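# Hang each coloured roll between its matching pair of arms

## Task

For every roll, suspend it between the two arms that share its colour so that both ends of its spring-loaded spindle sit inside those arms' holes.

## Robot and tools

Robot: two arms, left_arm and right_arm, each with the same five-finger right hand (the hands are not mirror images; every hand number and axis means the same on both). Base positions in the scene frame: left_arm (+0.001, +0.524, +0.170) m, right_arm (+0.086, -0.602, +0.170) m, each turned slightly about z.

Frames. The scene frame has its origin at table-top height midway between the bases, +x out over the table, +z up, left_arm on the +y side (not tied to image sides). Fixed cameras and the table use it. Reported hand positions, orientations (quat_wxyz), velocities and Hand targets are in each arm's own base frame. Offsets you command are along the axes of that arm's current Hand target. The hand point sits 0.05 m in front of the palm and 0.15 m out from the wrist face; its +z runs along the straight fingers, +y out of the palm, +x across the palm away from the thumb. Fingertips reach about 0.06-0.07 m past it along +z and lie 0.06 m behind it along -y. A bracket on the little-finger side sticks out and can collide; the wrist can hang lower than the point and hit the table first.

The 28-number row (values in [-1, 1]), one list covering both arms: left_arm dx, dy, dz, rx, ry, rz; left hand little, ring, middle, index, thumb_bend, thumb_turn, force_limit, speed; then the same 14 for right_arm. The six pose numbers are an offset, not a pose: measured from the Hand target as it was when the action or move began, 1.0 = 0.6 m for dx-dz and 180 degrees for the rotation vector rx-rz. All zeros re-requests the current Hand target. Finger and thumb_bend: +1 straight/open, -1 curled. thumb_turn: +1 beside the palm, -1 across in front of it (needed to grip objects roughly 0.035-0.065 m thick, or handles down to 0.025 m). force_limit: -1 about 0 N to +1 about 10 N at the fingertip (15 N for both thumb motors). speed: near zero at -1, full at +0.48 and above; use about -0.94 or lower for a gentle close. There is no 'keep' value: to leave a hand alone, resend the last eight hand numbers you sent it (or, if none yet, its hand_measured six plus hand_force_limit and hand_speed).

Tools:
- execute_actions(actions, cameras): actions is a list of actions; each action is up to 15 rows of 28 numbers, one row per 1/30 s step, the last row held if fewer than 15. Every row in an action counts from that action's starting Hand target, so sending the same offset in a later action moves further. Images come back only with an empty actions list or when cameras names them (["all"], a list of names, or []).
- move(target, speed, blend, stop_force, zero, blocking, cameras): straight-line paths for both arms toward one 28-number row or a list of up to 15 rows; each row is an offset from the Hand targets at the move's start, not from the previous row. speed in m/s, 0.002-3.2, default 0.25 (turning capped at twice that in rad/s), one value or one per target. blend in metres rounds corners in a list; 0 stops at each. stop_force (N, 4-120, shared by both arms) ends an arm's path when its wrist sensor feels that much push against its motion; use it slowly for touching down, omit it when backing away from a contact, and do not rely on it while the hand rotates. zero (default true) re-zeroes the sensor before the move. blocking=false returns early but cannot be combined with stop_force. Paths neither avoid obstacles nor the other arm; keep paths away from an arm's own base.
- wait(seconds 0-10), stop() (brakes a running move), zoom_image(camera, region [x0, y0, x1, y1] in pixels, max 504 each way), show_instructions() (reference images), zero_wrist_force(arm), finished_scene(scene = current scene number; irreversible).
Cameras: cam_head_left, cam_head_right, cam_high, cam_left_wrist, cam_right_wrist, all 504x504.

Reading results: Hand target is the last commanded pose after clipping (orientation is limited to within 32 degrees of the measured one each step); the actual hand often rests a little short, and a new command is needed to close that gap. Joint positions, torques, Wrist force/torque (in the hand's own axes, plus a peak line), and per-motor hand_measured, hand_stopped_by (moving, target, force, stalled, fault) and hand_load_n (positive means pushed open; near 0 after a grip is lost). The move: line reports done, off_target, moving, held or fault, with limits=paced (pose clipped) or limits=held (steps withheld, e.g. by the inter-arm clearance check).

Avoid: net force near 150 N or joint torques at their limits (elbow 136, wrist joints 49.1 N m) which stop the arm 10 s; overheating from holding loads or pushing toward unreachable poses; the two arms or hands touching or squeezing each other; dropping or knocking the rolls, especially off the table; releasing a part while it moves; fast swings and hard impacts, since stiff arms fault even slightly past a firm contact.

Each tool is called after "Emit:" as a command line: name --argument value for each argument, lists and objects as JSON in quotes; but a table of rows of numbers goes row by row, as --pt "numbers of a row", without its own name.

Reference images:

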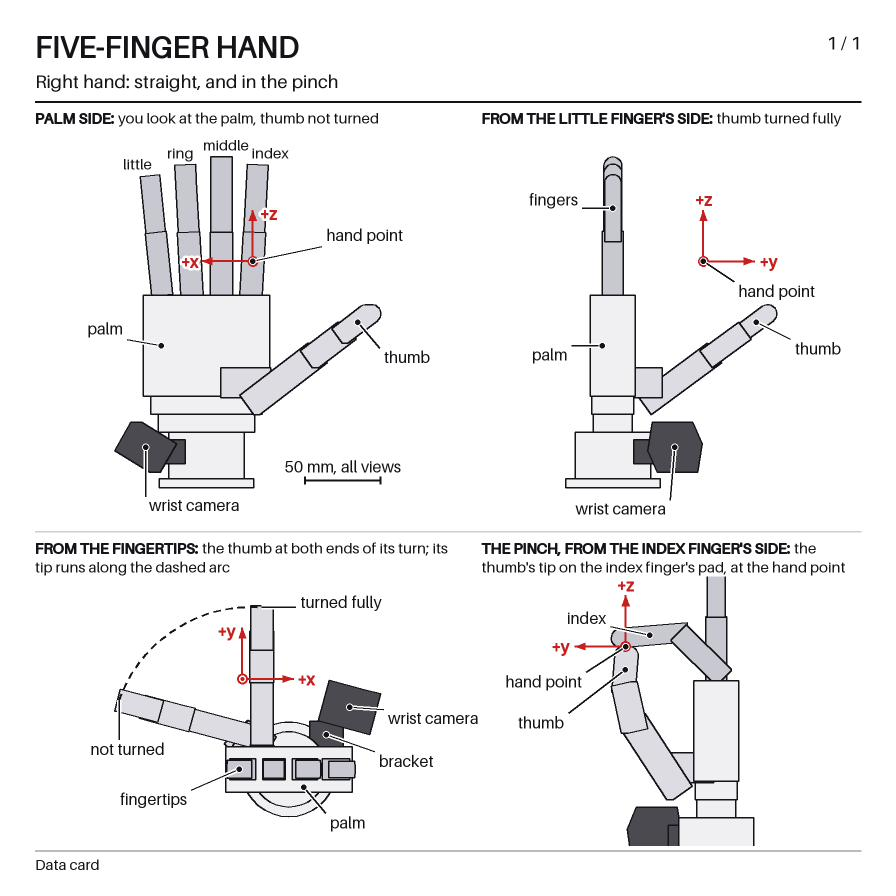

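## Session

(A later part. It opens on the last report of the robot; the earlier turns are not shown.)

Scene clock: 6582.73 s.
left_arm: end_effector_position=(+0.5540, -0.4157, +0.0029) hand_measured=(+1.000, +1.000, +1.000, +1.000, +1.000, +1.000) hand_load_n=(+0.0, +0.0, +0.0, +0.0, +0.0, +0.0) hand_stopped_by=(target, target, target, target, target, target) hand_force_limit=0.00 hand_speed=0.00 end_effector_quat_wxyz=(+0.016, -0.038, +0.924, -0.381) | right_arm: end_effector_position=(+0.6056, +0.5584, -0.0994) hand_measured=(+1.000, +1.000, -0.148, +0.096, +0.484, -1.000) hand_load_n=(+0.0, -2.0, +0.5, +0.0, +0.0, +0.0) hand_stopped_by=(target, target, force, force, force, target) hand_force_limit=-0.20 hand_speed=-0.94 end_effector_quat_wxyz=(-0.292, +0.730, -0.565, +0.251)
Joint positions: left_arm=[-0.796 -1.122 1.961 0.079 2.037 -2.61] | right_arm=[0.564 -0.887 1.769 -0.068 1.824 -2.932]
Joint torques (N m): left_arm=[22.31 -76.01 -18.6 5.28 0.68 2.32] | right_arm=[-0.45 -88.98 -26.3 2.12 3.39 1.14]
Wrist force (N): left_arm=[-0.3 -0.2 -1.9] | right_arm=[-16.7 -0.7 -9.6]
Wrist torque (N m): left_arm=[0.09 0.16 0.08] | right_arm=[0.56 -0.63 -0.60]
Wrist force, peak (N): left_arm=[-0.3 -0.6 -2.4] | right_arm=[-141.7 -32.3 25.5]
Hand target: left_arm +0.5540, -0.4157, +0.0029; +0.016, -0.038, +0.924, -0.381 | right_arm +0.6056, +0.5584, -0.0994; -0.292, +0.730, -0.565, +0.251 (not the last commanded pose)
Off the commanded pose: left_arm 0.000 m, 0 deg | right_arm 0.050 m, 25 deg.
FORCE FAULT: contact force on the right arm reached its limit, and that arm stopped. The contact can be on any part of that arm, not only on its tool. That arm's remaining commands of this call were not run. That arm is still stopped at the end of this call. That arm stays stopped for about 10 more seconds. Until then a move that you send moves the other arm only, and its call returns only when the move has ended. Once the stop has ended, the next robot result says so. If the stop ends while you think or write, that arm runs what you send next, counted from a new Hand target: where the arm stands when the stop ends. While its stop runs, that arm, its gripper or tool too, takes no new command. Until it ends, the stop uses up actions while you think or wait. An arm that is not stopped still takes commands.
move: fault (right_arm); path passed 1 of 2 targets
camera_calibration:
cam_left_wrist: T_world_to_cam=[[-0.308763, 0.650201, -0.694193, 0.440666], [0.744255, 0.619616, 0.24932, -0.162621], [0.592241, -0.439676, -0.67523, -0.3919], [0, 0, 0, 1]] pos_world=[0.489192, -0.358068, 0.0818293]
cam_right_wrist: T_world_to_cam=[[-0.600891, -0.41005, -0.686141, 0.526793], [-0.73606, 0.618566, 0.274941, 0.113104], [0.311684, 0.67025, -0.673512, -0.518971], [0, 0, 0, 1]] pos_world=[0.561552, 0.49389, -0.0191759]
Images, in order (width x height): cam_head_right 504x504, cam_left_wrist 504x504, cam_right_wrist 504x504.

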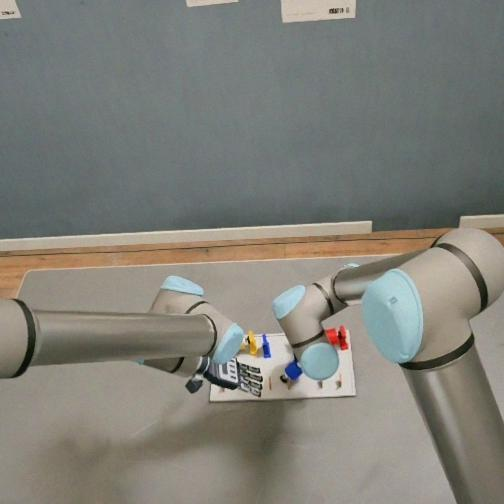

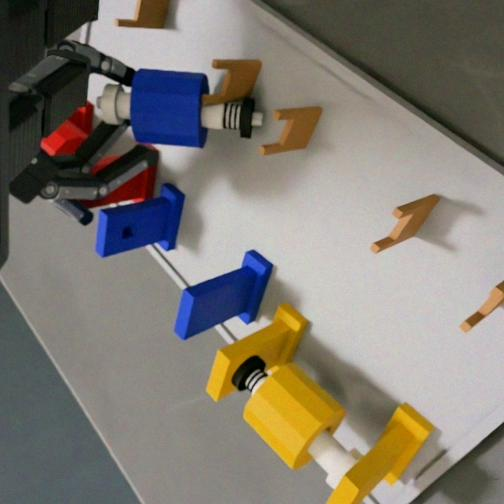

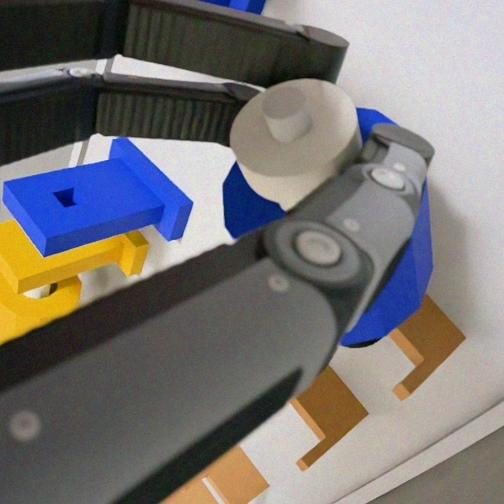

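Emit:
wait --seconds 6 --cameras '["cam_left_wrist","cam_right_wrist","cam_head_right","cam_high"]'

Emit:
zoom_image --camera "cam_left_wrist" --region '[20, 20, 280, 280]'

Emit:
zoom_image --camera "cam_high" --region '[150, 150, 270, 270]'

Scene clock: 6596.77 s.
left_arm: end_effector_position=(+0.5540, -0.4157, +0.0029) hand_measured=(+1.000, +1.000, +1.000, +1.000, +1.000, +1.000) hand_load_n=(+0.0, +0.0, +0.5, +0.0, +0.0, +0.0) hand_stopped_by=(target, target, target, target, target, target) hand_force_limit=0.00 hand_speed=0.00 end_effector_quat_wxyz=(+0.016, -0.038, +0.924, -0.381) | right_arm: end_effector_position=(+0.6056, +0.5584, -0.0994) hand_measured=(+1.000, +1.000, -0.148, +0.096, +0.484, -1.000) hand_load_n=(+0.5, -2.0, +0.5, +0.0, +0.5, +0.0) hand_stopped_by=(target, target, force, force, force, target) hand_force_limit=-0.20 hand_speed=-0.94 end_effector_quat_wxyz=(-0.292, +0.730, -0.565, +0.251)
Joint positions: left_arm=[-0.796 -1.122 1.961 0.079 2.037 -2.61] | right_arm=[0.564 -0.887 1.769 -0.068 1.824 -2.932]
Joint torques (N m): left_arm=[21.82 -76.9 -20.95 5.35 0.58 1.89] | right_arm=[-0.86 -88.01 -25.85 1.96 3.76 1.09]
Wrist force (N): left_arm=[-0.2 -0.2 -1.9] | right_arm=[-16.9 -0.5 -9.8]
Wrist torque (N m): left_arm=[0.10 0.14 0.09] | right_arm=[0.62 -0.61 -0.59]
Wrist force, peak (N): left_arm=[-0.3 -0.7 -2.2] | right_arm=[-17.2 -1.1 -10.1]
Hand target: left_arm +0.5540, -0.4157, +0.0029; +0.016, -0.038, +0.924, -0.381 | right_arm +0.6056, +0.5584, -0.0994; -0.292, +0.730, -0.565, +0.251 (not the last commanded pose)
Off the commanded pose: left_arm 0.000 m, 0 deg | right_arm 0.050 m, 25 deg.
FORCE FAULT, CONTINUED: the right arm's stop, for the force fault that an earlier result reported, is over. The rest of the stop counts as 20 of the actions that you can send in this scene. During its stop the right arm's controller moved it back a little. That arm's target is now where it stood when the stop ended, not its last command. That arm accepts commands again.
wait: 6.00 s; at rest from the start
camera_calibration:
cam_left_wrist: T_world_to_cam=[[-0.308763, 0.650201, -0.694193, 0.440666], [0.744255, 0.619616, 0.24932, -0.162621], [0.592241, -0.439676, -0.67523, -0.3919], [0, 0, 0, 1]] pos_world=[0.489192, -0.358068, 0.0818293]
cam_right_wrist: T_world_to_cam=[[-0.600891, -0.41005, -0.686141, 0.526793], [-0.73606, 0.618566, 0.274941, 0.113104], [0.311684, 0.67025, -0.673512, -0.518971], [0, 0, 0, 1]] pos_world=[0.561552, 0.49389, -0.0191759]
Images, in order (width x height): cam_head_right 504x504, cam_high 504x504, cam_left_wrist 504x504, cam_right_wrist 504x504.

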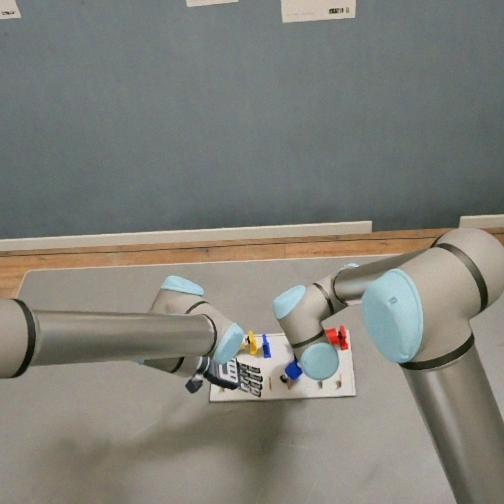

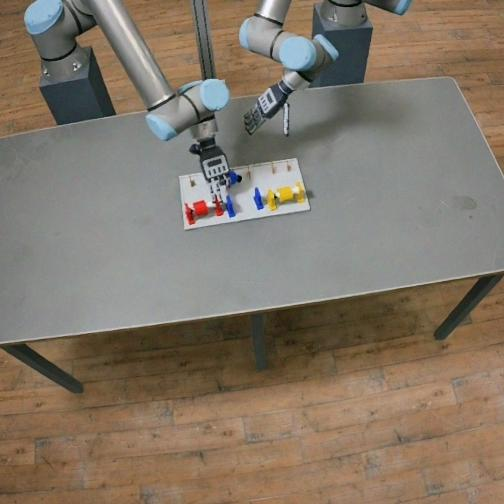

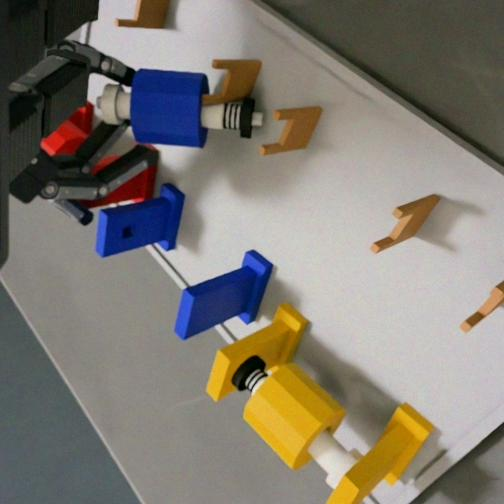

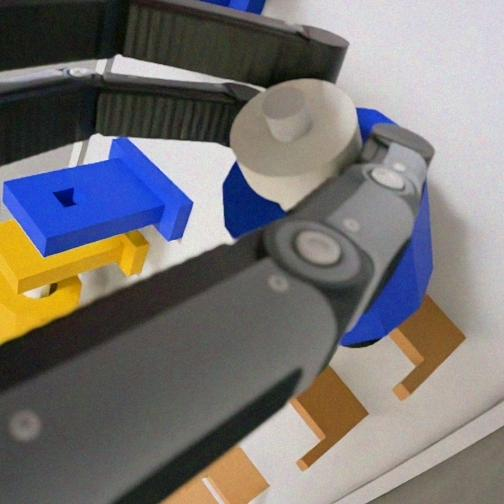

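Scaled by 1.938 from the camera's 504x504 image, which has a finer 720x720 frame.

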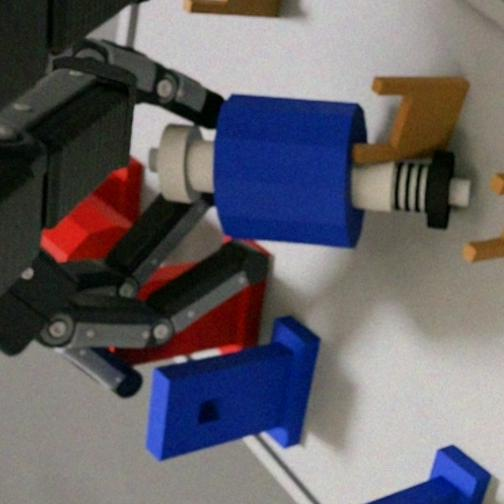

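Scaled by 4.200 from the camera's 504x504 image, which has a finer 720x720 frame.

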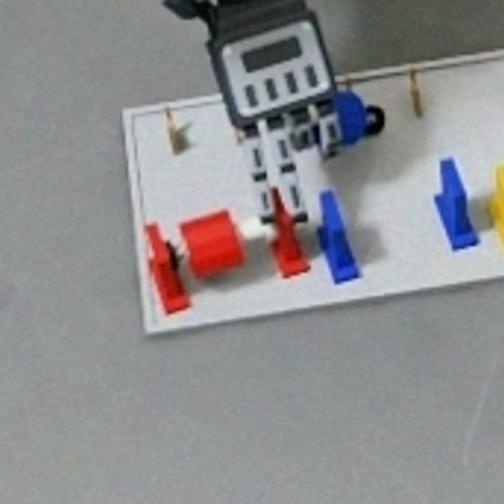

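Emit:
move --target '[0,0,0,0,0,0,1,1,1,1,1,1,0,0,-0.01,0,0,0,0,0,1,1,-0.3,-0.32,0.03,-1,-0.2,-0.94]' --speed 0.015 --cameras '["cam_left_wrist","cam_right_wrist","cam_high"]'

Emit:
zoom_image --camera "cam_left_wrist" --region '[20, 20, 280, 280]'

Emit:
zoom_image --camera "cam_high" --region '[160, 140, 250, 230]'

Scene clock: 6613.27 s.
left_arm: end_effector_position=(+0.5540, -0.4157, +0.0029) hand_measured=(+1.000, +1.000, +1.000, +1.000, +1.000, +1.000) hand_load_n=(+0.0, +0.0, +0.0, -0.5, +0.0, -0.5) hand_stopped_by=(target, target, target, target, target, target) hand_force_limit=0.00 hand_speed=0.00 end_effector_quat_wxyz=(+0.016, -0.038, +0.924, -0.381) | right_arm: end_effector_position=(+0.6041, +0.5643, -0.0996) hand_measured=(+1.000, +1.000, -0.148, +0.096, +0.484, -1.000) hand_load_n=(+0.0, -0.5, +0.5, +0.0, -0.5, -12.0) hand_stopped_by=(target, target, force, force, force, target) hand_force_limit=-0.20 hand_speed=-0.94 end_effector_quat_wxyz=(-0.292, +0.730, -0.565, +0.251)
Joint positions: left_arm=[-0.796 -1.122 1.961 0.079 2.037 -2.61] | right_arm=[0.572 -0.883 1.761 -0.063 1.83 -2.926]
Joint torques (N m): left_arm=[23.5 -75.71 -20.49 5.12 0.16 2.11] | right_arm=[1.83 -85.94 -28.44 1.36 -0.2 2.46]
Wrist force (N): left_arm=[-0.2 0.0 -1.9] | right_arm=[7.5 -2.2 -2.7]
Wrist torque (N m): left_arm=[0.13 0.15 0.09] | right_arm=[0.12 -0.21 -0.16]
Wrist force, peak (N): left_arm=[0.0 -0.6 -2.2] | right_arm=[-16.3 -0.8 -9.8]
Hand target: left_arm +0.5540, -0.4157, +0.0029; +0.016, -0.038, +0.924, -0.381 | right_arm +0.6041, +0.5642, -0.0996; -0.292, +0.730, -0.565, +0.251
Off the commanded pose: left_arm 0.000 m, 0 deg | right_arm 0.000 m, 0 deg.
move: done
camera_calibration:
cam_left_wrist: T_world_to_cam=[[-0.308763, 0.650201, -0.694193, 0.440666], [0.744255, 0.619616, 0.24932, -0.162621], [0.592241, -0.439676, -0.67523, -0.3919], [0, 0, 0, 1]] pos_world=[0.489192, -0.358068, 0.0818293]
cam_right_wrist: T_world_to_cam=[[-0.600943, -0.410069, -0.686084, 0.528255], [-0.736026, 0.618602, 0.274951, 0.108307], [0.311664, 0.670205, -0.673566, -0.522627], [0, 0, 0, 1]] pos_world=[0.560051, 0.49989, -0.0193761]
Images, in order (width x height): cam_high 504x504, cam_left_wrist 504x504, cam_right_wrist 504x504.

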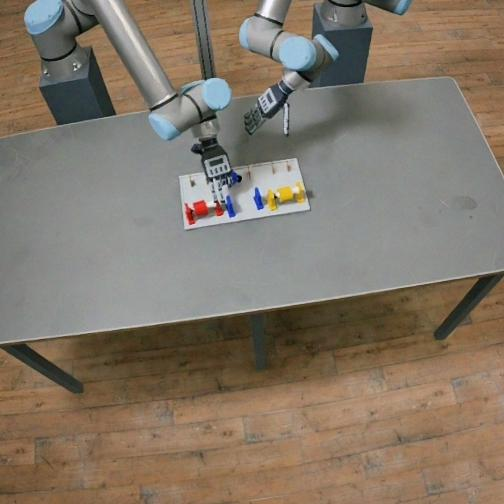

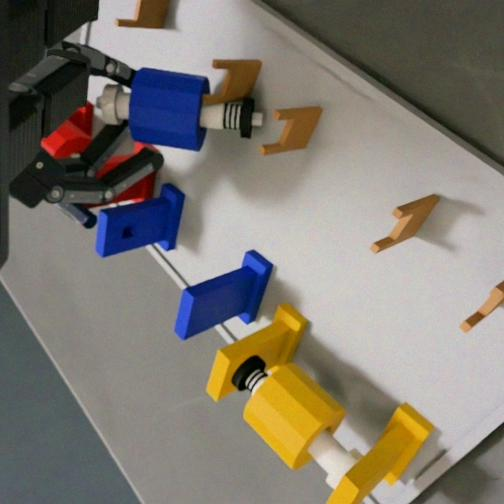

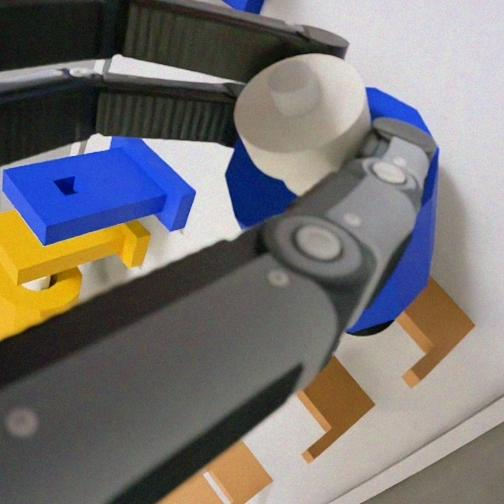

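Scaled by 1.938 from the camera's 504x504 image, which has a finer 720x720 frame.

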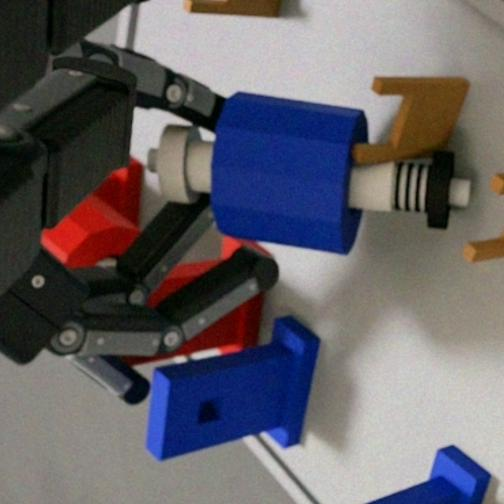

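Scaled by 5.600 from the camera's 504x504 image, which has a finer 720x720 frame.

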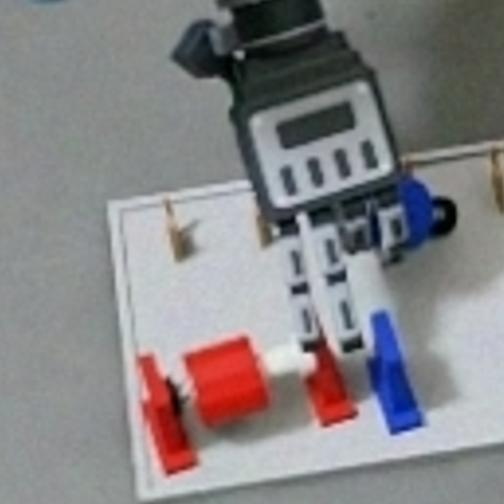

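Emit:
move --pt "0 0 0 0 0 0 1 1 1 1 1 1 0 0 0.0035 0 0 0 0 0 1 1 -0.3 -0.32 0.03 -1 -0.2 -0.94" --pt "0 0 0 0 0 0 1 1 1 1 1 1 0 0 0.0025 0.0296 0.0293 0 0 0 1 1 -0.3 -0.32 0.03 -1 -0.2 -0.94" --speed 0.015 --stop_force 7 --cameras '["cam_left_wrist","cam_right_wrist"]'

Emit:
zoom_image --camera "cam_left_wrist" --region '[20, 20, 280, 280]'

Scene clock: 6620.00 s.
left_arm: end_effector_position=(+0.5540, -0.4157, +0.0029) hand_measured=(+1.000, +1.000, +1.000, +1.000, +1.000, +1.000) hand_load_n=(+0.0, +0.0, +0.0, +0.0, +0.0, -0.5) hand_stopped_by=(target, target, target, target, target, target) hand_force_limit=0.00 hand_speed=0.00 end_effector_quat_wxyz=(+0.016, -0.038, +0.924, -0.381) | right_arm: end_effector_position=(+0.6047, +0.5621, -0.1006) hand_measured=(+1.000, +1.000, -0.148, +0.096, +0.484, -1.000) hand_load_n=(+0.5, +0.0, +0.5, +0.0, +0.0, -1.5) hand_stopped_by=(target, target, force, force, force, target) hand_force_limit=-0.20 hand_speed=-0.94 end_effector_quat_wxyz=(-0.293, +0.730, -0.565, +0.251)
Joint positions: left_arm=[-0.796 -1.122 1.961 0.079 2.037 -2.61] | right_arm=[0.569 -0.883 1.764 -0.067 1.828 -2.928]
Joint torques (N m): left_arm=[21.98 -75.73 -21.2 5.26 0.39 1.78] | right_arm=[-12.94 -75.23 -16.17 3.91 -0.3 -2.03]
Wrist force (N): left_arm=[-0.3 -0.6 -1.6] | right_arm=[1.4 -5.9 -8.8]
Wrist torque (N m): left_arm=[0.02 0.14 0.07] | right_arm=[0.86 0.34 0.03]
Wrist force, peak (N): left_arm=[-0.5 -0.3 -2.4] | right_arm=[2.5 -12.6 -20.1]
Hand target: left_arm +0.5540, -0.4157, +0.0029; +0.016, -0.038, +0.924, -0.381 | right_arm +0.6047, +0.5621, -0.1007; -0.293, +0.730, -0.565, +0.251 (not the last commanded pose)
Off the commanded pose: left_arm 0.000 m, 0 deg | right_arm 0.024 m, 0 deg.
move: contact (right_arm); path passed 1 of 2 targets
camera_calibration:
cam_left_wrist: T_world_to_cam=[[-0.308763, 0.650201, -0.694193, 0.440666], [0.744255, 0.619616, 0.24932, -0.162621], [0.592241, -0.439676, -0.67523, -0.3919], [0, 0, 0, 1]] pos_world=[0.489192, -0.358068, 0.0818293]
cam_right_wrist: T_world_to_cam=[[-0.600781, -0.409944, -0.6863, 0.526761], [-0.736119, 0.618489, 0.274954, 0.110582], [0.311753, 0.670386, -0.673344, -0.52215], [0, 0, 0, 1]] pos_world=[0.560652, 0.49759, -0.0204756]
Images, in order (width x height): cam_left_wrist 504x504, cam_right_wrist 504x504.

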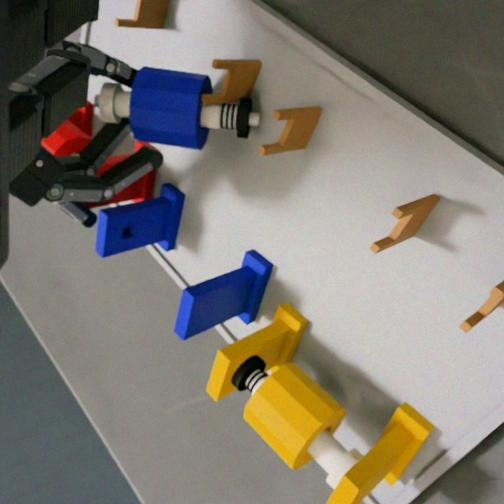

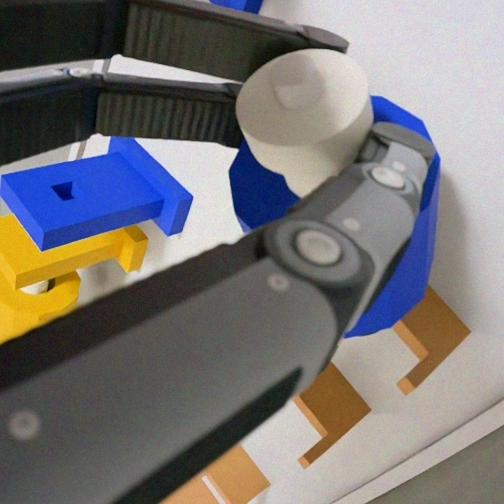

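Scaled by 1.938 from the camera's 504x504 image, which has a finer 720x720 frame.

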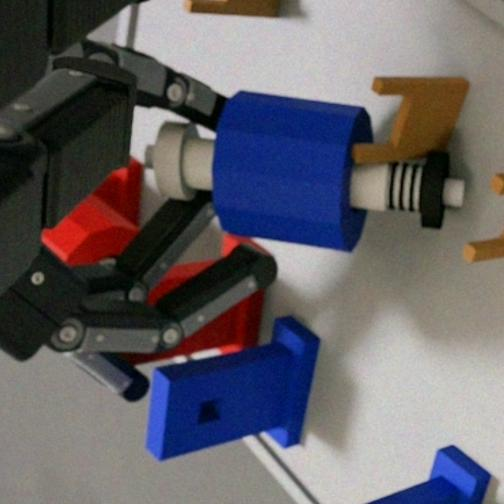

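Emit:
move --target '[0,0,0,0,0,0,1,1,1,1,1,1,0,0,-0.0003,-0.0047,-0.0047,0,0,0,1,1,-0.3,-0.32,0.03,-1,-0.2,-0.94]' --speed 0.015 --cameras '[]'

Emit:
execute_actions --actions '[[[0,0,0,0,0,0,1,1,1,1,1,1,0,0,0,0,0,0,0,0,0.35,0.35,-0.3,-0.32,0.03,-1,-0.4,-0.7]],[[0,0,0,0,0,0,1,1,1,1,1,1,0,0,0,0,0,0,0,0,0.35,0.35,-0.3,-0.32,0.03,-1,-0.4,-0.7]],[[0,0,0,0,0,0,1,1,1,1,1,1,0,0,0,0,0,0,0,0,0.35,0.35,-0.3,-0.32,0.03,-1,-0.4,-0.7]]]' --cameras '["cam_left_wrist","cam_right_wrist"]'

Emit:
zoom_image --camera "cam_left_wrist" --region '[20, 20, 280, 280]'

Scene clock: 6631.30 s.
left_arm: end_effector_position=(+0.5540, -0.4157, +0.0029) hand_measured=(+1.000, +1.000, +1.000, +1.000, +1.000, +1.000) hand_load_n=(+0.0, +0.0, +0.0, +0.0, +0.0, -0.5) hand_stopped_by=(target, target, target, target, target, target) hand_force_limit=0.00 hand_speed=0.00 end_effector_quat_wxyz=(+0.016, -0.038, +0.924, -0.381) | right_arm: end_effector_position=(+0.6046, +0.5624, -0.0966) hand_measured=(+1.000, +1.000, -0.148, +0.096, +0.486, -1.000) hand_load_n=(+0.0, +0.0, +0.5, +0.0, +0.0, +0.0) hand_stopped_by=(target, target, force, force, force, target) hand_force_limit=-0.20 hand_speed=-0.94 end_effector_quat_wxyz=(-0.293, +0.730, -0.565, +0.251)
Joint positions: left_arm=[-0.796 -1.122 1.961 0.079 2.037 -2.61] | right_arm=[0.57 -0.888 1.763 -0.061 1.828 -2.928]
Joint torques (N m): left_arm=[20.68 -75.07 -20.21 5.27 0.24 1.98] | right_arm=[20.57 -86.91 -37.13 1.83 3.38 4.05]
Wrist force (N): left_arm=[-0.3 -0.2 -1.5] | right_arm=[0.1 -0.3 -0.6]
Wrist torque (N m): left_arm=[0.07 0.14 0.08] | right_arm=[0.22 -0.11 0.29]
Wrist force, peak (N): left_arm=[0.1 -0.4 -2.3] | right_arm=[1.4 -6.1 -9.6]
Hand target: left_arm +0.5540, -0.4157, +0.0029; +0.016, -0.038, +0.924, -0.381 | right_arm +0.6046, +0.5624, -0.0967; -0.293, +0.730, -0.565, +0.251
Off the commanded pose: left_arm 0.000 m, 0 deg | right_arm 0.000 m, 0 deg.
move: done
No camera images: "cameras" was empty.

Scene clock: 6633.00 s.
left_arm: end_effector_position=(+0.5540, -0.4157, +0.0029) hand_measured=(+1.000, +1.000, +1.000, +1.000, +1.000, +1.000) hand_load_n=(+0.0, +0.0, +0.0, +0.0, +0.0, +0.0) hand_stopped_by=(target, target, target, target, target, target) hand_force_limit=0.00 hand_speed=0.00 end_effector_quat_wxyz=(+0.016, -0.038, +0.924, -0.381) | right_arm: end_effector_position=(+0.6047, +0.5624, -0.0967) hand_measured=(+0.920, +0.350, -0.148, +0.096, +0.486, -1.000) hand_load_n=(+2.5, +0.0, +0.5, +0.0, +0.5, +0.5) hand_stopped_by=(force, target, force, force, force, target) hand_force_limit=-0.40 hand_speed=-0.70 end_effector_quat_wxyz=(-0.293, +0.730, -0.565, +0.251)
Joint positions: left_arm=[-0.796 -1.122 1.961 0.079 2.037 -2.61] | right_arm=[0.57 -0.888 1.763 -0.061 1.828 -2.928]
Joint torques (N m): left_arm=[21.7 -75.26 -21.54 5.22 0.2 1.75] | right_arm=[18.34 -76.23 -20.97 0.61 1.77 3.93]
Wrist force (N): left_arm=[-0.1 -0.4 -2.0] | right_arm=[0.6 -2.5 -0.8]
Wrist torque (N m): left_arm=[0.07 0.14 0.09] | right_arm=[0.29 -0.11 0.18]
Wrist force, peak (N): left_arm=[-0.4 -0.8 -2.3] | right_arm=[0.3 -3.2 -1.1]
Hand target: left_arm +0.5540, -0.4157, +0.0029; +0.016, -0.038, +0.924, -0.381 | right_arm +0.6046, +0.5624, -0.0967; -0.293, +0.730, -0.565, +0.251
Off the commanded pose: left_arm 0.000 m, 0 deg | right_arm 0.000 m, 0 deg.
Step readings (end_effector_position of left_arm | right_arm):
0: (+0.5540, -0.4157, +0.0029) | (+0.6046, +0.5624, -0.0966)
1: (+0.5540, -0.4157, +0.0029) | (+0.6046, +0.5624, -0.0966)
2: (+0.5540, -0.4157, +0.0029) | (+0.6046, +0.5624, -0.0966)
4: (+0.5540, -0.4157, +0.0029) | (+0.6046, +0.5624, -0.0966)
8: (+0.5540, -0.4157, +0.0029) | (+0.6047, +0.5624, -0.0966)
15: (+0.5540, -0.4157, +0.0029) | (+0.6047, +0.5624, -0.0966)
16: (+0.5540, -0.4157, +0.0029) | (+0.6047, +0.5624, -0.0966)
17: (+0.5540, -0.4157, +0.0029) | (+0.6047, +0.5624, -0.0966)
19: (+0.5540, -0.4157, +0.0029) | (+0.6047, +0.5624, -0.0966)
23: (+0.5540, -0.4157, +0.0029) | (+0.6047, +0.5624, -0.0967)
30: (+0.5540, -0.4157, +0.0029) | (+0.6047, +0.5624, -0.0967)
31: (+0.5540, -0.4157, +0.0029) | (+0.6047, +0.5624, -0.0967)
32: (+0.5540, -0.4157, +0.0029) | (+0.6047, +0.5624, -0.0967)
34: (+0.5540, -0.4157, +0.0029) | (+0.6047, +0.5624, -0.0967)
38: (+0.5540, -0.4157, +0.0029) | (+0.6047, +0.5624, -0.0967)
45: (+0.5540, -0.4157, +0.0029) | (+0.6047, +0.5624, -0.0967)
camera_calibration:
cam_left_wrist: T_world_to_cam=[[-0.308763, 0.650201, -0.694193, 0.440666], [0.744255, 0.619616, 0.24932, -0.162621], [0.592241, -0.439676, -0.67523, -0.3919], [0, 0, 0, 1]] pos_world=[0.489192, -0.358068, 0.0818293]
cam_right_wrist: T_world_to_cam=[[-0.600781, -0.409944, -0.6863, 0.529569], [-0.736119, 0.618489, 0.274954, 0.109223], [0.311753, 0.670386, -0.673344, -0.519626], [0, 0, 0, 1]] pos_world=[0.560552, 0.49789, -0.0164756]
Images, in order (width x height): cam_left_wrist 504x504, cam_right_wrist 504x504.

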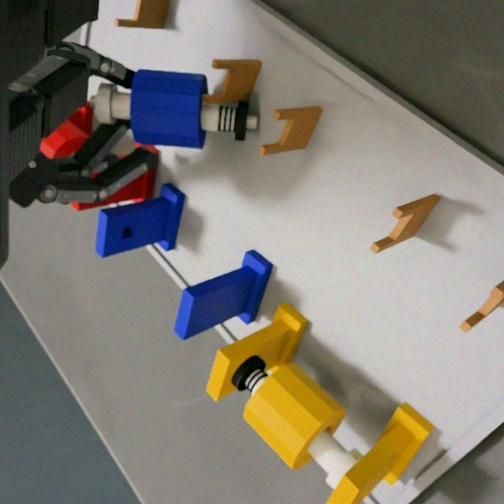

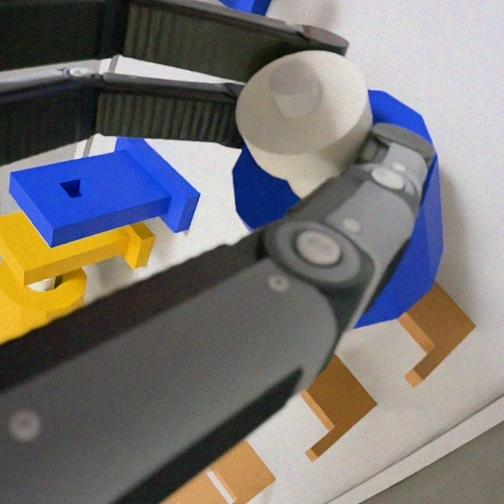

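Scaled by 1.938 from the camera's 504x504 image, which has a finer 720x720 frame.

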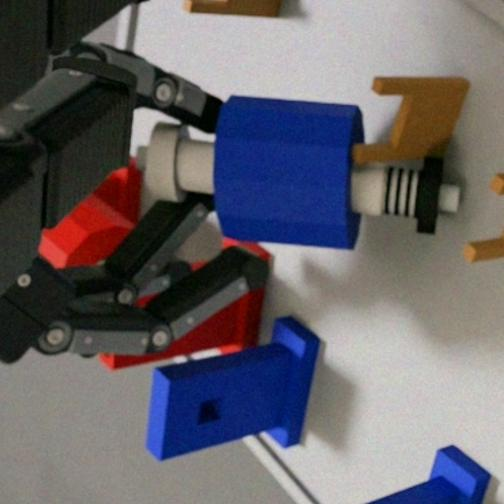

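Emit:
execute_actions --actions '[[[0,0,0,0,0,0,1,1,1,1,1,1,0,0,0,0,0,0,0,0,1,0.36,-0.3,-0.32,0.03,-1,-0.4,-0.7]]]' --cameras '[]'

Emit:
move --target '[0,0,0,0,0,0,1,1,1,1,1,1,0,0,0.0009,-0.0177,-0.0176,0,0,0,1,0.36,-0.3,-0.32,0.03,-1,-0.4,-0.7]' --speed 0.015 --cameras '["cam_left_wrist","cam_right_wrist"]'

Emit:
zoom_image --camera "cam_left_wrist" --region '[20, 20, 280, 280]'

Scene clock: 6649.63 s.
left_arm: end_effector_position=(+0.5540, -0.4157, +0.0029) hand_measured=(+1.000, +1.000, +1.000, +1.000, +1.000, +1.000) hand_load_n=(+0.0, -0.5, +0.0, +0.0, +0.0, +0.0) hand_stopped_by=(target, target, target, target, target, target) hand_force_limit=0.00 hand_speed=0.00 end_effector_quat_wxyz=(+0.016, -0.038, +0.924, -0.381) | right_arm: end_effector_position=(+0.6046, +0.5624, -0.0967) hand_measured=(+1.000, +0.360, -0.148, +0.096, +0.486, -1.000) hand_load_n=(-0.5, +0.0, +0.5, +0.0, +0.5, +0.0) hand_stopped_by=(target, target, force, force, force, target) hand_force_limit=-0.40 hand_speed=-0.70 end_effector_quat_wxyz=(-0.293, +0.730, -0.565, +0.251)
Joint positions: left_arm=[-0.796 -1.122 1.961 0.079 2.037 -2.61] | right_arm=[0.57 -0.888 1.764 -0.061 1.828 -2.928]
Joint torques (N m): left_arm=[22.33 -74.57 -20.24 5.33 0.06 1.85] | right_arm=[17.09 -82.53 -19.96 1 0.61 3.77]
Wrist force (N): left_arm=[0.1 0.1 -2.1] | right_arm=[0.5 -1.0 -0.3]
Wrist torque (N m): left_arm=[0.16 0.11 0.11] | right_arm=[0.10 -0.16 0.28]
Wrist force, peak (N): left_arm=[-0.1 -0.3 -2.3] | right_arm=[0.8 -3.4 -1.0]
Hand target: left_arm +0.5540, -0.4157, +0.0029; +0.016, -0.038, +0.924, -0.381 | right_arm +0.6046, +0.5624, -0.0967; -0.293, +0.730, -0.565, +0.251
Off the commanded pose: left_arm 0.000 m, 0 deg | right_arm 0.000 m, 0 deg.
Step readings (end_effector_position of left_arm | right_arm):
0: (+0.5540, -0.4157, +0.0029) | (+0.6046, +0.5624, -0.0967)
1: (+0.5540, -0.4157, +0.0029) | (+0.6046, +0.5624, -0.0967)
2: (+0.5540, -0.4157, +0.0029) | (+0.6046, +0.5624, -0.0967)
4: (+0.5540, -0.4157, +0.0029) | (+0.6046, +0.5624, -0.0967)
8: (+0.5540, -0.4157, +0.0029) | (+0.6046, +0.5624, -0.0967)
15: (+0.5540, -0.4157, +0.0029) | (+0.6046, +0.5624, -0.0967)
No camera images: "cameras" was empty.

Scene clock: 6650.87 s.
left_arm: end_effector_position=(+0.5540, -0.4157, +0.0029) hand_measured=(+1.000, +1.000, +1.000, +1.000, +1.000, +1.000) hand_load_n=(+0.0, +0.0, +0.0, -0.5, +0.0, -0.5) hand_stopped_by=(target, target, target, target, target, target) hand_force_limit=0.00 hand_speed=0.00 end_effector_quat_wxyz=(+0.016, -0.038, +0.924, -0.381) | right_arm: end_effector_position=(+0.6046, +0.5624, -0.0816) hand_measured=(+1.000, +0.360, -0.148, +0.096, +0.486, -1.000) hand_load_n=(+0.0, +0.0, +0.5, +0.0, +0.5, +0.0) hand_stopped_by=(target, target, force, force, force, target) hand_force_limit=-0.40 hand_speed=-0.70 end_effector_quat_wxyz=(-0.293, +0.730, -0.565, +0.251)
Joint positions: left_arm=[-0.796 -1.122 1.961 0.079 2.037 -2.61] | right_arm=[0.57 -0.907 1.762 -0.04 1.828 -2.928]
Joint torques (N m): left_arm=[21 -74.86 -21.43 5.27 0.37 2.06] | right_arm=[17.43 -81.15 -36.09 1.22 0.78 4.03]
Wrist force (N): left_arm=[-0.3 -0.1 -2.0] | right_arm=[0.5 -0.9 -1.0]
Wrist torque (N m): left_arm=[0.11 0.16 0.08] | right_arm=[0.17 -0.14 0.27]
Wrist force, peak (N): left_arm=[-0.1 -0.3 -2.4] | right_arm=[0.7 -1.2 -0.4]
Hand target: left_arm +0.5540, -0.4157, +0.0029; +0.016, -0.038, +0.924, -0.381 | right_arm +0.6046, +0.5624, -0.0817; -0.293, +0.730, -0.565, +0.251
Off the commanded pose: left_arm 0.000 m, 0 deg | right_arm 0.000 m, 0 deg.
move: done
camera_calibration:
cam_left_wrist: T_world_to_cam=[[-0.308763, 0.650201, -0.694193, 0.440666], [0.744255, 0.619616, 0.24932, -0.162621], [0.592241, -0.439676, -0.67523, -0.3919], [0, 0, 0, 1]] pos_world=[0.489192, -0.358068, 0.0818293]
cam_right_wrist: T_world_to_cam=[[-0.600781, -0.409944, -0.6863, 0.539932], [-0.736119, 0.618489, 0.274954, 0.105072], [0.311753, 0.670386, -0.673344, -0.509459], [0, 0, 0, 1]] pos_world=[0.560552, 0.49789, -0.00137559]
Images, in order (width x height): cam_left_wrist 504x504, cam_right_wrist 504x504.

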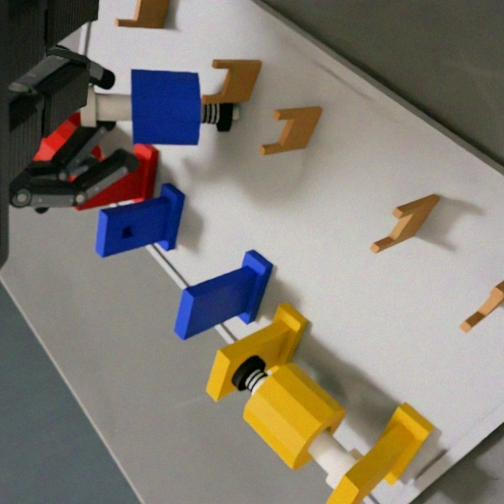

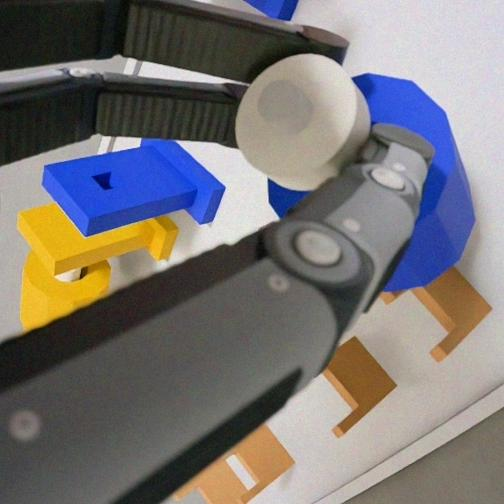

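Scaled by 1.938 from the camera's 504x504 image, which has a finer 720x720 frame.

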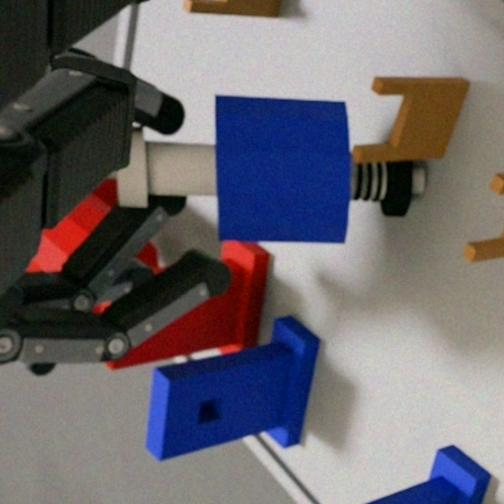

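Emit:
execute_actions --actions '[[[0,0,0,0,0,0,1,1,1,1,1,1,0,0,0,0,0,0,0,0,0.36,0.36,-0.3,-0.32,0.03,-1,-0.4,-0.6]],[[0,0,0,0,0,0,1,1,1,1,1,1,0,0,0,0,0,0,0,0,0.36,0.36,-0.3,-0.32,0.03,-1,-0.4,-0.6]],[[0,0,0,0,0,0,1,1,1,1,1,1,0,0,0,0,0,0,0,0,0.36,0.36,-0.3,-0.32,0.03,-1,-0.4,-0.6]]]' --cameras '["cam_left_wrist","cam_right_wrist","cam_head_right"]'

Emit:
zoom_image --camera "cam_head_right" --region '[250, 330, 330, 410]'

Emit:
zoom_image --camera "cam_right_wrist" --region '[200, 20, 500, 320]'

Scene clock: 6665.77 s.
left_arm: end_effector_position=(+0.5540, -0.4157, +0.0029) hand_measured=(+1.000, +1.000, +1.000, +1.000, +1.000, +1.000) hand_load_n=(+0.0, -0.5, +0.0, +0.0, +0.0, +0.0) hand_stopped_by=(target, target, target, target, target, target) hand_force_limit=0.00 hand_speed=0.00 end_effector_quat_wxyz=(+0.016, -0.038, +0.924, -0.381) | right_arm: end_effector_position=(+0.6046, +0.5624, -0.0817) hand_measured=(+0.360, +0.360, -0.148, +0.096, +0.486, -1.000) hand_load_n=(+0.0, +0.0, +0.5, +0.0, +0.5, +0.0) hand_stopped_by=(target, target, force, force, force, target) hand_force_limit=-0.40 hand_speed=-0.60 end_effector_quat_wxyz=(-0.293, +0.730, -0.565, +0.251)
Joint positions: left_arm=[-0.796 -1.122 1.961 0.079 2.037 -2.61] | right_arm=[0.57 -0.907 1.762 -0.041 1.828 -2.928]
Joint torques (N m): left_arm=[19.54 -74.5 -21.42 5.08 -0.23 1.71] | right_arm=[14.46 -77.86 -18.51 0.72 2.01 3.76]
Wrist force (N): left_arm=[-0.2 -0.4 -1.9] | right_arm=[0.2 -1.1 -0.9]
Wrist torque (N m): left_arm=[0.07 0.14 0.08] | right_arm=[0.15 -0.08 0.24]
Wrist force, peak (N): left_arm=[-0.5 -0.3 -2.2] | right_arm=[0.8 -1.0 -1.2]
Hand target: left_arm +0.5540, -0.4157, +0.0029; +0.016, -0.038, +0.924, -0.381 | right_arm +0.6046, +0.5624, -0.0817; -0.293, +0.730, -0.565, +0.251
Off the commanded pose: left_arm 0.000 m, 0 deg | right_arm 0.000 m, 0 deg.
Step readings (end_effector_position of left_arm | right_arm):
0: (+0.5540, -0.4157, +0.0029) | (+0.6046, +0.5624, -0.0817)
1: (+0.5540, -0.4157, +0.0029) | (+0.6046, +0.5624, -0.0817)
2: (+0.5540, -0.4157, +0.0029) | (+0.6046, +0.5624, -0.0817)
4: (+0.5540, -0.4157, +0.0029) | (+0.6046, +0.5624, -0.0817)
8: (+0.5540, -0.4157, +0.0029) | (+0.6046, +0.5624, -0.0817)
15: (+0.5540, -0.4157, +0.0029) | (+0.6046, +0.5624, -0.0817)
16: (+0.5540, -0.4157, +0.0029) | (+0.6046, +0.5624, -0.0817)
17: (+0.5540, -0.4157, +0.0029) | (+0.6046, +0.5624, -0.0817)
19: (+0.5540, -0.4157, +0.0029) | (+0.6046, +0.5624, -0.0817)
23: (+0.5540, -0.4157, +0.0029) | (+0.6046, +0.5624, -0.0817)
30: (+0.5540, -0.4157, +0.0029) | (+0.6046, +0.5624, -0.0817)
31: (+0.5540, -0.4157, +0.0029) | (+0.6046, +0.5624, -0.0817)
32: (+0.5540, -0.4157, +0.0029) | (+0.6046, +0.5624, -0.0817)
34: (+0.5540, -0.4157, +0.0029) | (+0.6046, +0.5624, -0.0817)
38: (+0.5540, -0.4157, +0.0029) | (+0.6046, +0.5624, -0.0817)
45: (+0.5540, -0.4157, +0.0029) | (+0.6046, +0.5624, -0.0817)
camera_calibration:
cam_left_wrist: T_world_to_cam=[[-0.308763, 0.650201, -0.694193, 0.440666], [0.744255, 0.619616, 0.24932, -0.162621], [0.592241, -0.439676, -0.67523, -0.3919], [0, 0, 0, 1]] pos_world=[0.489192, -0.358068, 0.0818293]
cam_right_wrist: T_world_to_cam=[[-0.600781, -0.409944, -0.6863, 0.539795], [-0.736119, 0.618489, 0.274954, 0.105127], [0.311753, 0.670386, -0.673344, -0.509594], [0, 0, 0, 1]] pos_world=[0.560552, 0.49789, -0.00157559]
Images, in order (width x height): cam_head_right 504x504, cam_left_wrist 504x504, cam_right_wrist 504x504.

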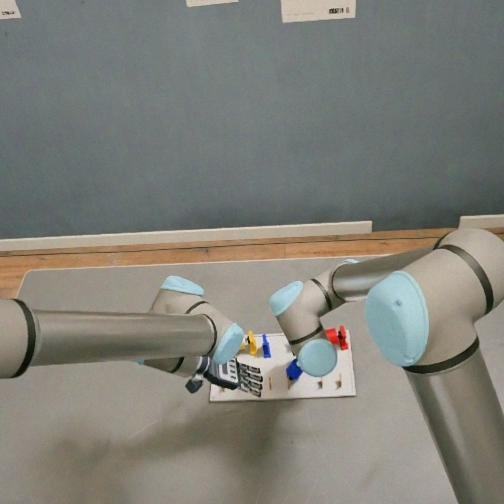

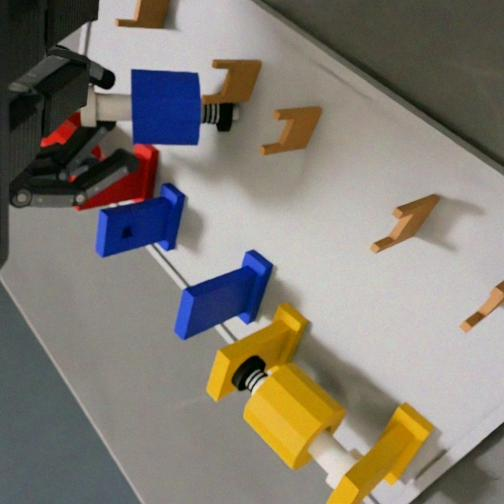

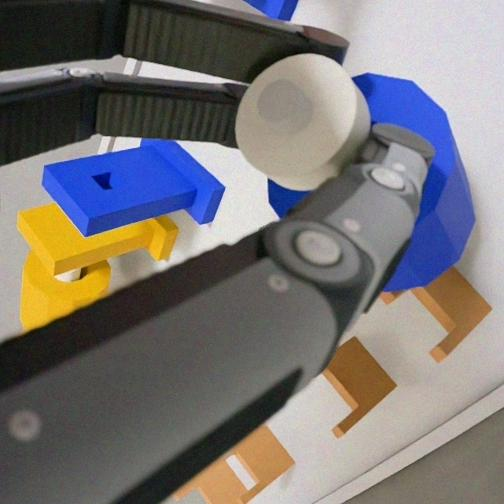

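Scaled by 6.300 from the camera's 504x504 image, which has a finer 720x720 frame.

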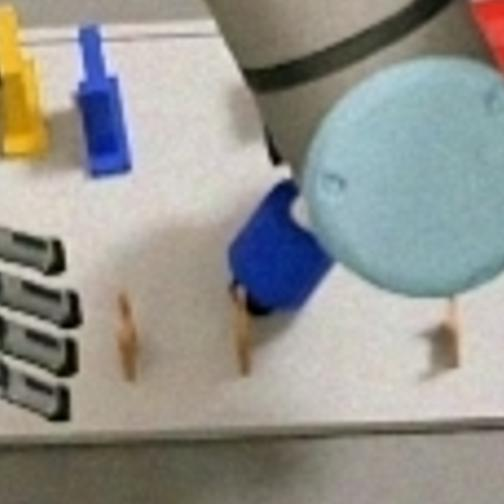

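Scaled by 1.680 from the camera's 504x504 image, which has a finer 720x720 frame.

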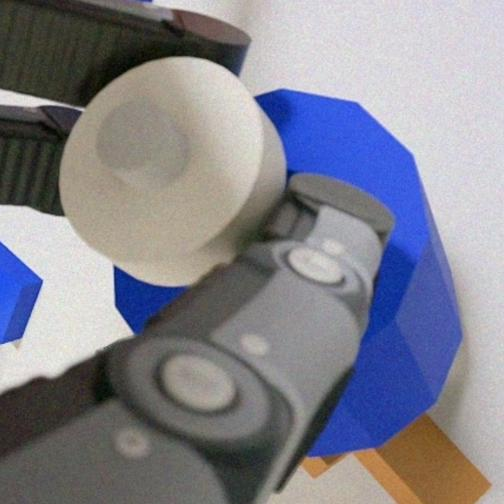

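Emit:
move --pt "0 0 0 0 0 0 1 1 1 1 1 1 0 0 0.0332 0.0323 0.0353 0 0 0 0.36 0.36 -0.3 -0.32 0.03 -1 -0.4 -0.6" --pt "0 0 0 0 0 0 1 1 1 1 1 1 0 0 0.0412 0.0608 0.064 0 0 0 0.36 0.36 -0.3 -0.32 0.03 -1 -0.4 -0.6" --speed 0.02 --stop_force 6 --blend '[0.005,0]' --cameras '["cam_left_wrist","cam_right_wrist","cam_head_right"]'

Emit:
zoom_image --camera "cam_left_wrist" --region '[20, 20, 280, 280]'

Scene clock: 6685.07 s.
left_arm: end_effector_position=(+0.5540, -0.4157, +0.0029) hand_measured=(+1.000, +1.000, +1.000, +1.000, +1.000, +1.000) hand_load_n=(+0.0, +0.0, +0.0, -0.5, +0.0, -0.5) hand_stopped_by=(target, target, target, target, target, target) hand_force_limit=0.00 hand_speed=0.00 end_effector_quat_wxyz=(+0.016, -0.038, +0.924, -0.381) | right_arm: end_effector_position=(+0.6086, +0.5495, -0.0997) hand_measured=(+0.360, +0.360, -0.148, +0.096, +0.486, -1.000) hand_load_n=(+0.0, -11.5, +0.5, +0.0, +0.5, +0.0) hand_stopped_by=(target, target, force, force, force, target) hand_force_limit=-0.40 hand_speed=-0.60 end_effector_quat_wxyz=(-0.292, +0.730, -0.565, +0.251)
Joint positions: left_arm=[-0.796 -1.122 1.961 0.079 2.037 -2.61] | right_arm=[0.55 -0.892 1.779 -0.077 1.815 -2.943]
Joint torques (N m): left_arm=[20.01 -74.82 -22.38 5.36 -0.11 1.89] | right_arm=[14.76 -103.13 -45.62 -2.49 3.35 3.81]
Wrist force (N): left_arm=[0.3 -0.2 -1.6] | right_arm=[2.2 8.2 -7.5]
Wrist torque (N m): left_arm=[0.08 0.06 0.12] | right_arm=[0.04 0.28 0.69]
Wrist force, peak (N): left_arm=[-0.8 -0.3 -2.2] | right_arm=[-2.0 5.4 -14.1]
Hand target: left_arm +0.5540, -0.4157, +0.0029; +0.016, -0.038, +0.924, -0.381 | right_arm +0.6086, +0.5495, -0.0997; -0.292, +0.730, -0.565, +0.251 (not the last commanded pose)
Off the commanded pose: left_arm 0.000 m, 0 deg | right_arm 0.036 m, 0 deg.
move: contact (right_arm); path passed 0 of 2 targets
camera_calibration:
cam_left_wrist: T_world_to_cam=[[-0.308763, 0.650201, -0.694193, 0.440666], [0.744255, 0.619616, 0.24932, -0.162621], [0.592241, -0.439676, -0.67523, -0.3919], [0, 0, 0, 1]] pos_world=[0.489192, -0.358068, 0.0818293]
cam_right_wrist: T_world_to_cam=[[-0.600884, -0.410017, -0.686167, 0.524651], [-0.736074, 0.618528, 0.274989, 0.120955], [0.311664, 0.670306, -0.673466, -0.514225], [0, 0, 0, 1]] pos_world=[0.564552, 0.48499, -0.019576]
Images, in order (width x height): cam_head_right 504x504, cam_left_wrist 504x504, cam_right_wrist 504x504.

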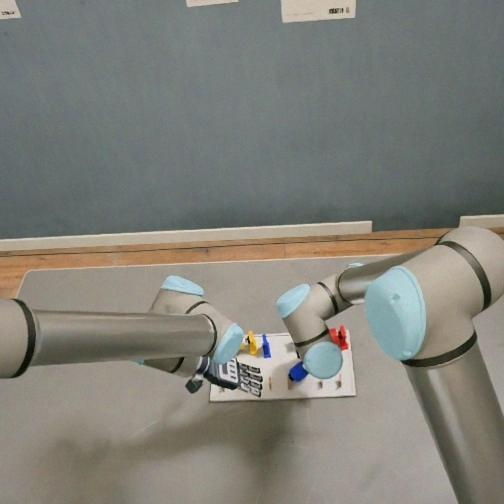

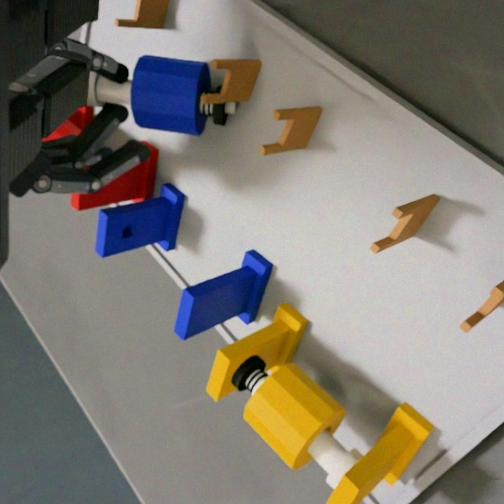

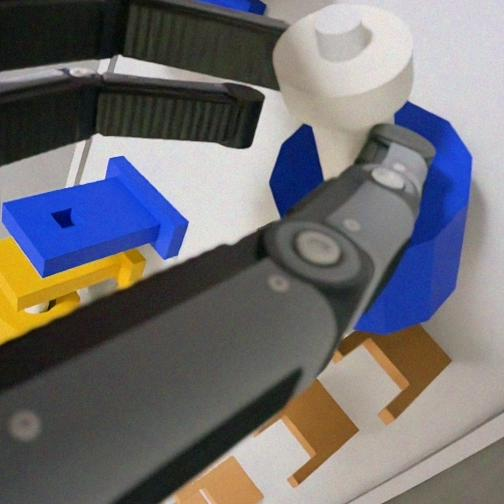

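Scaled by 1.938 from the camera's 504x504 image, which has a finer 720x720 frame.

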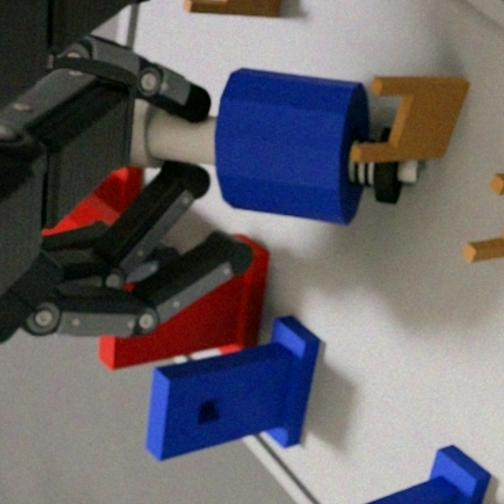

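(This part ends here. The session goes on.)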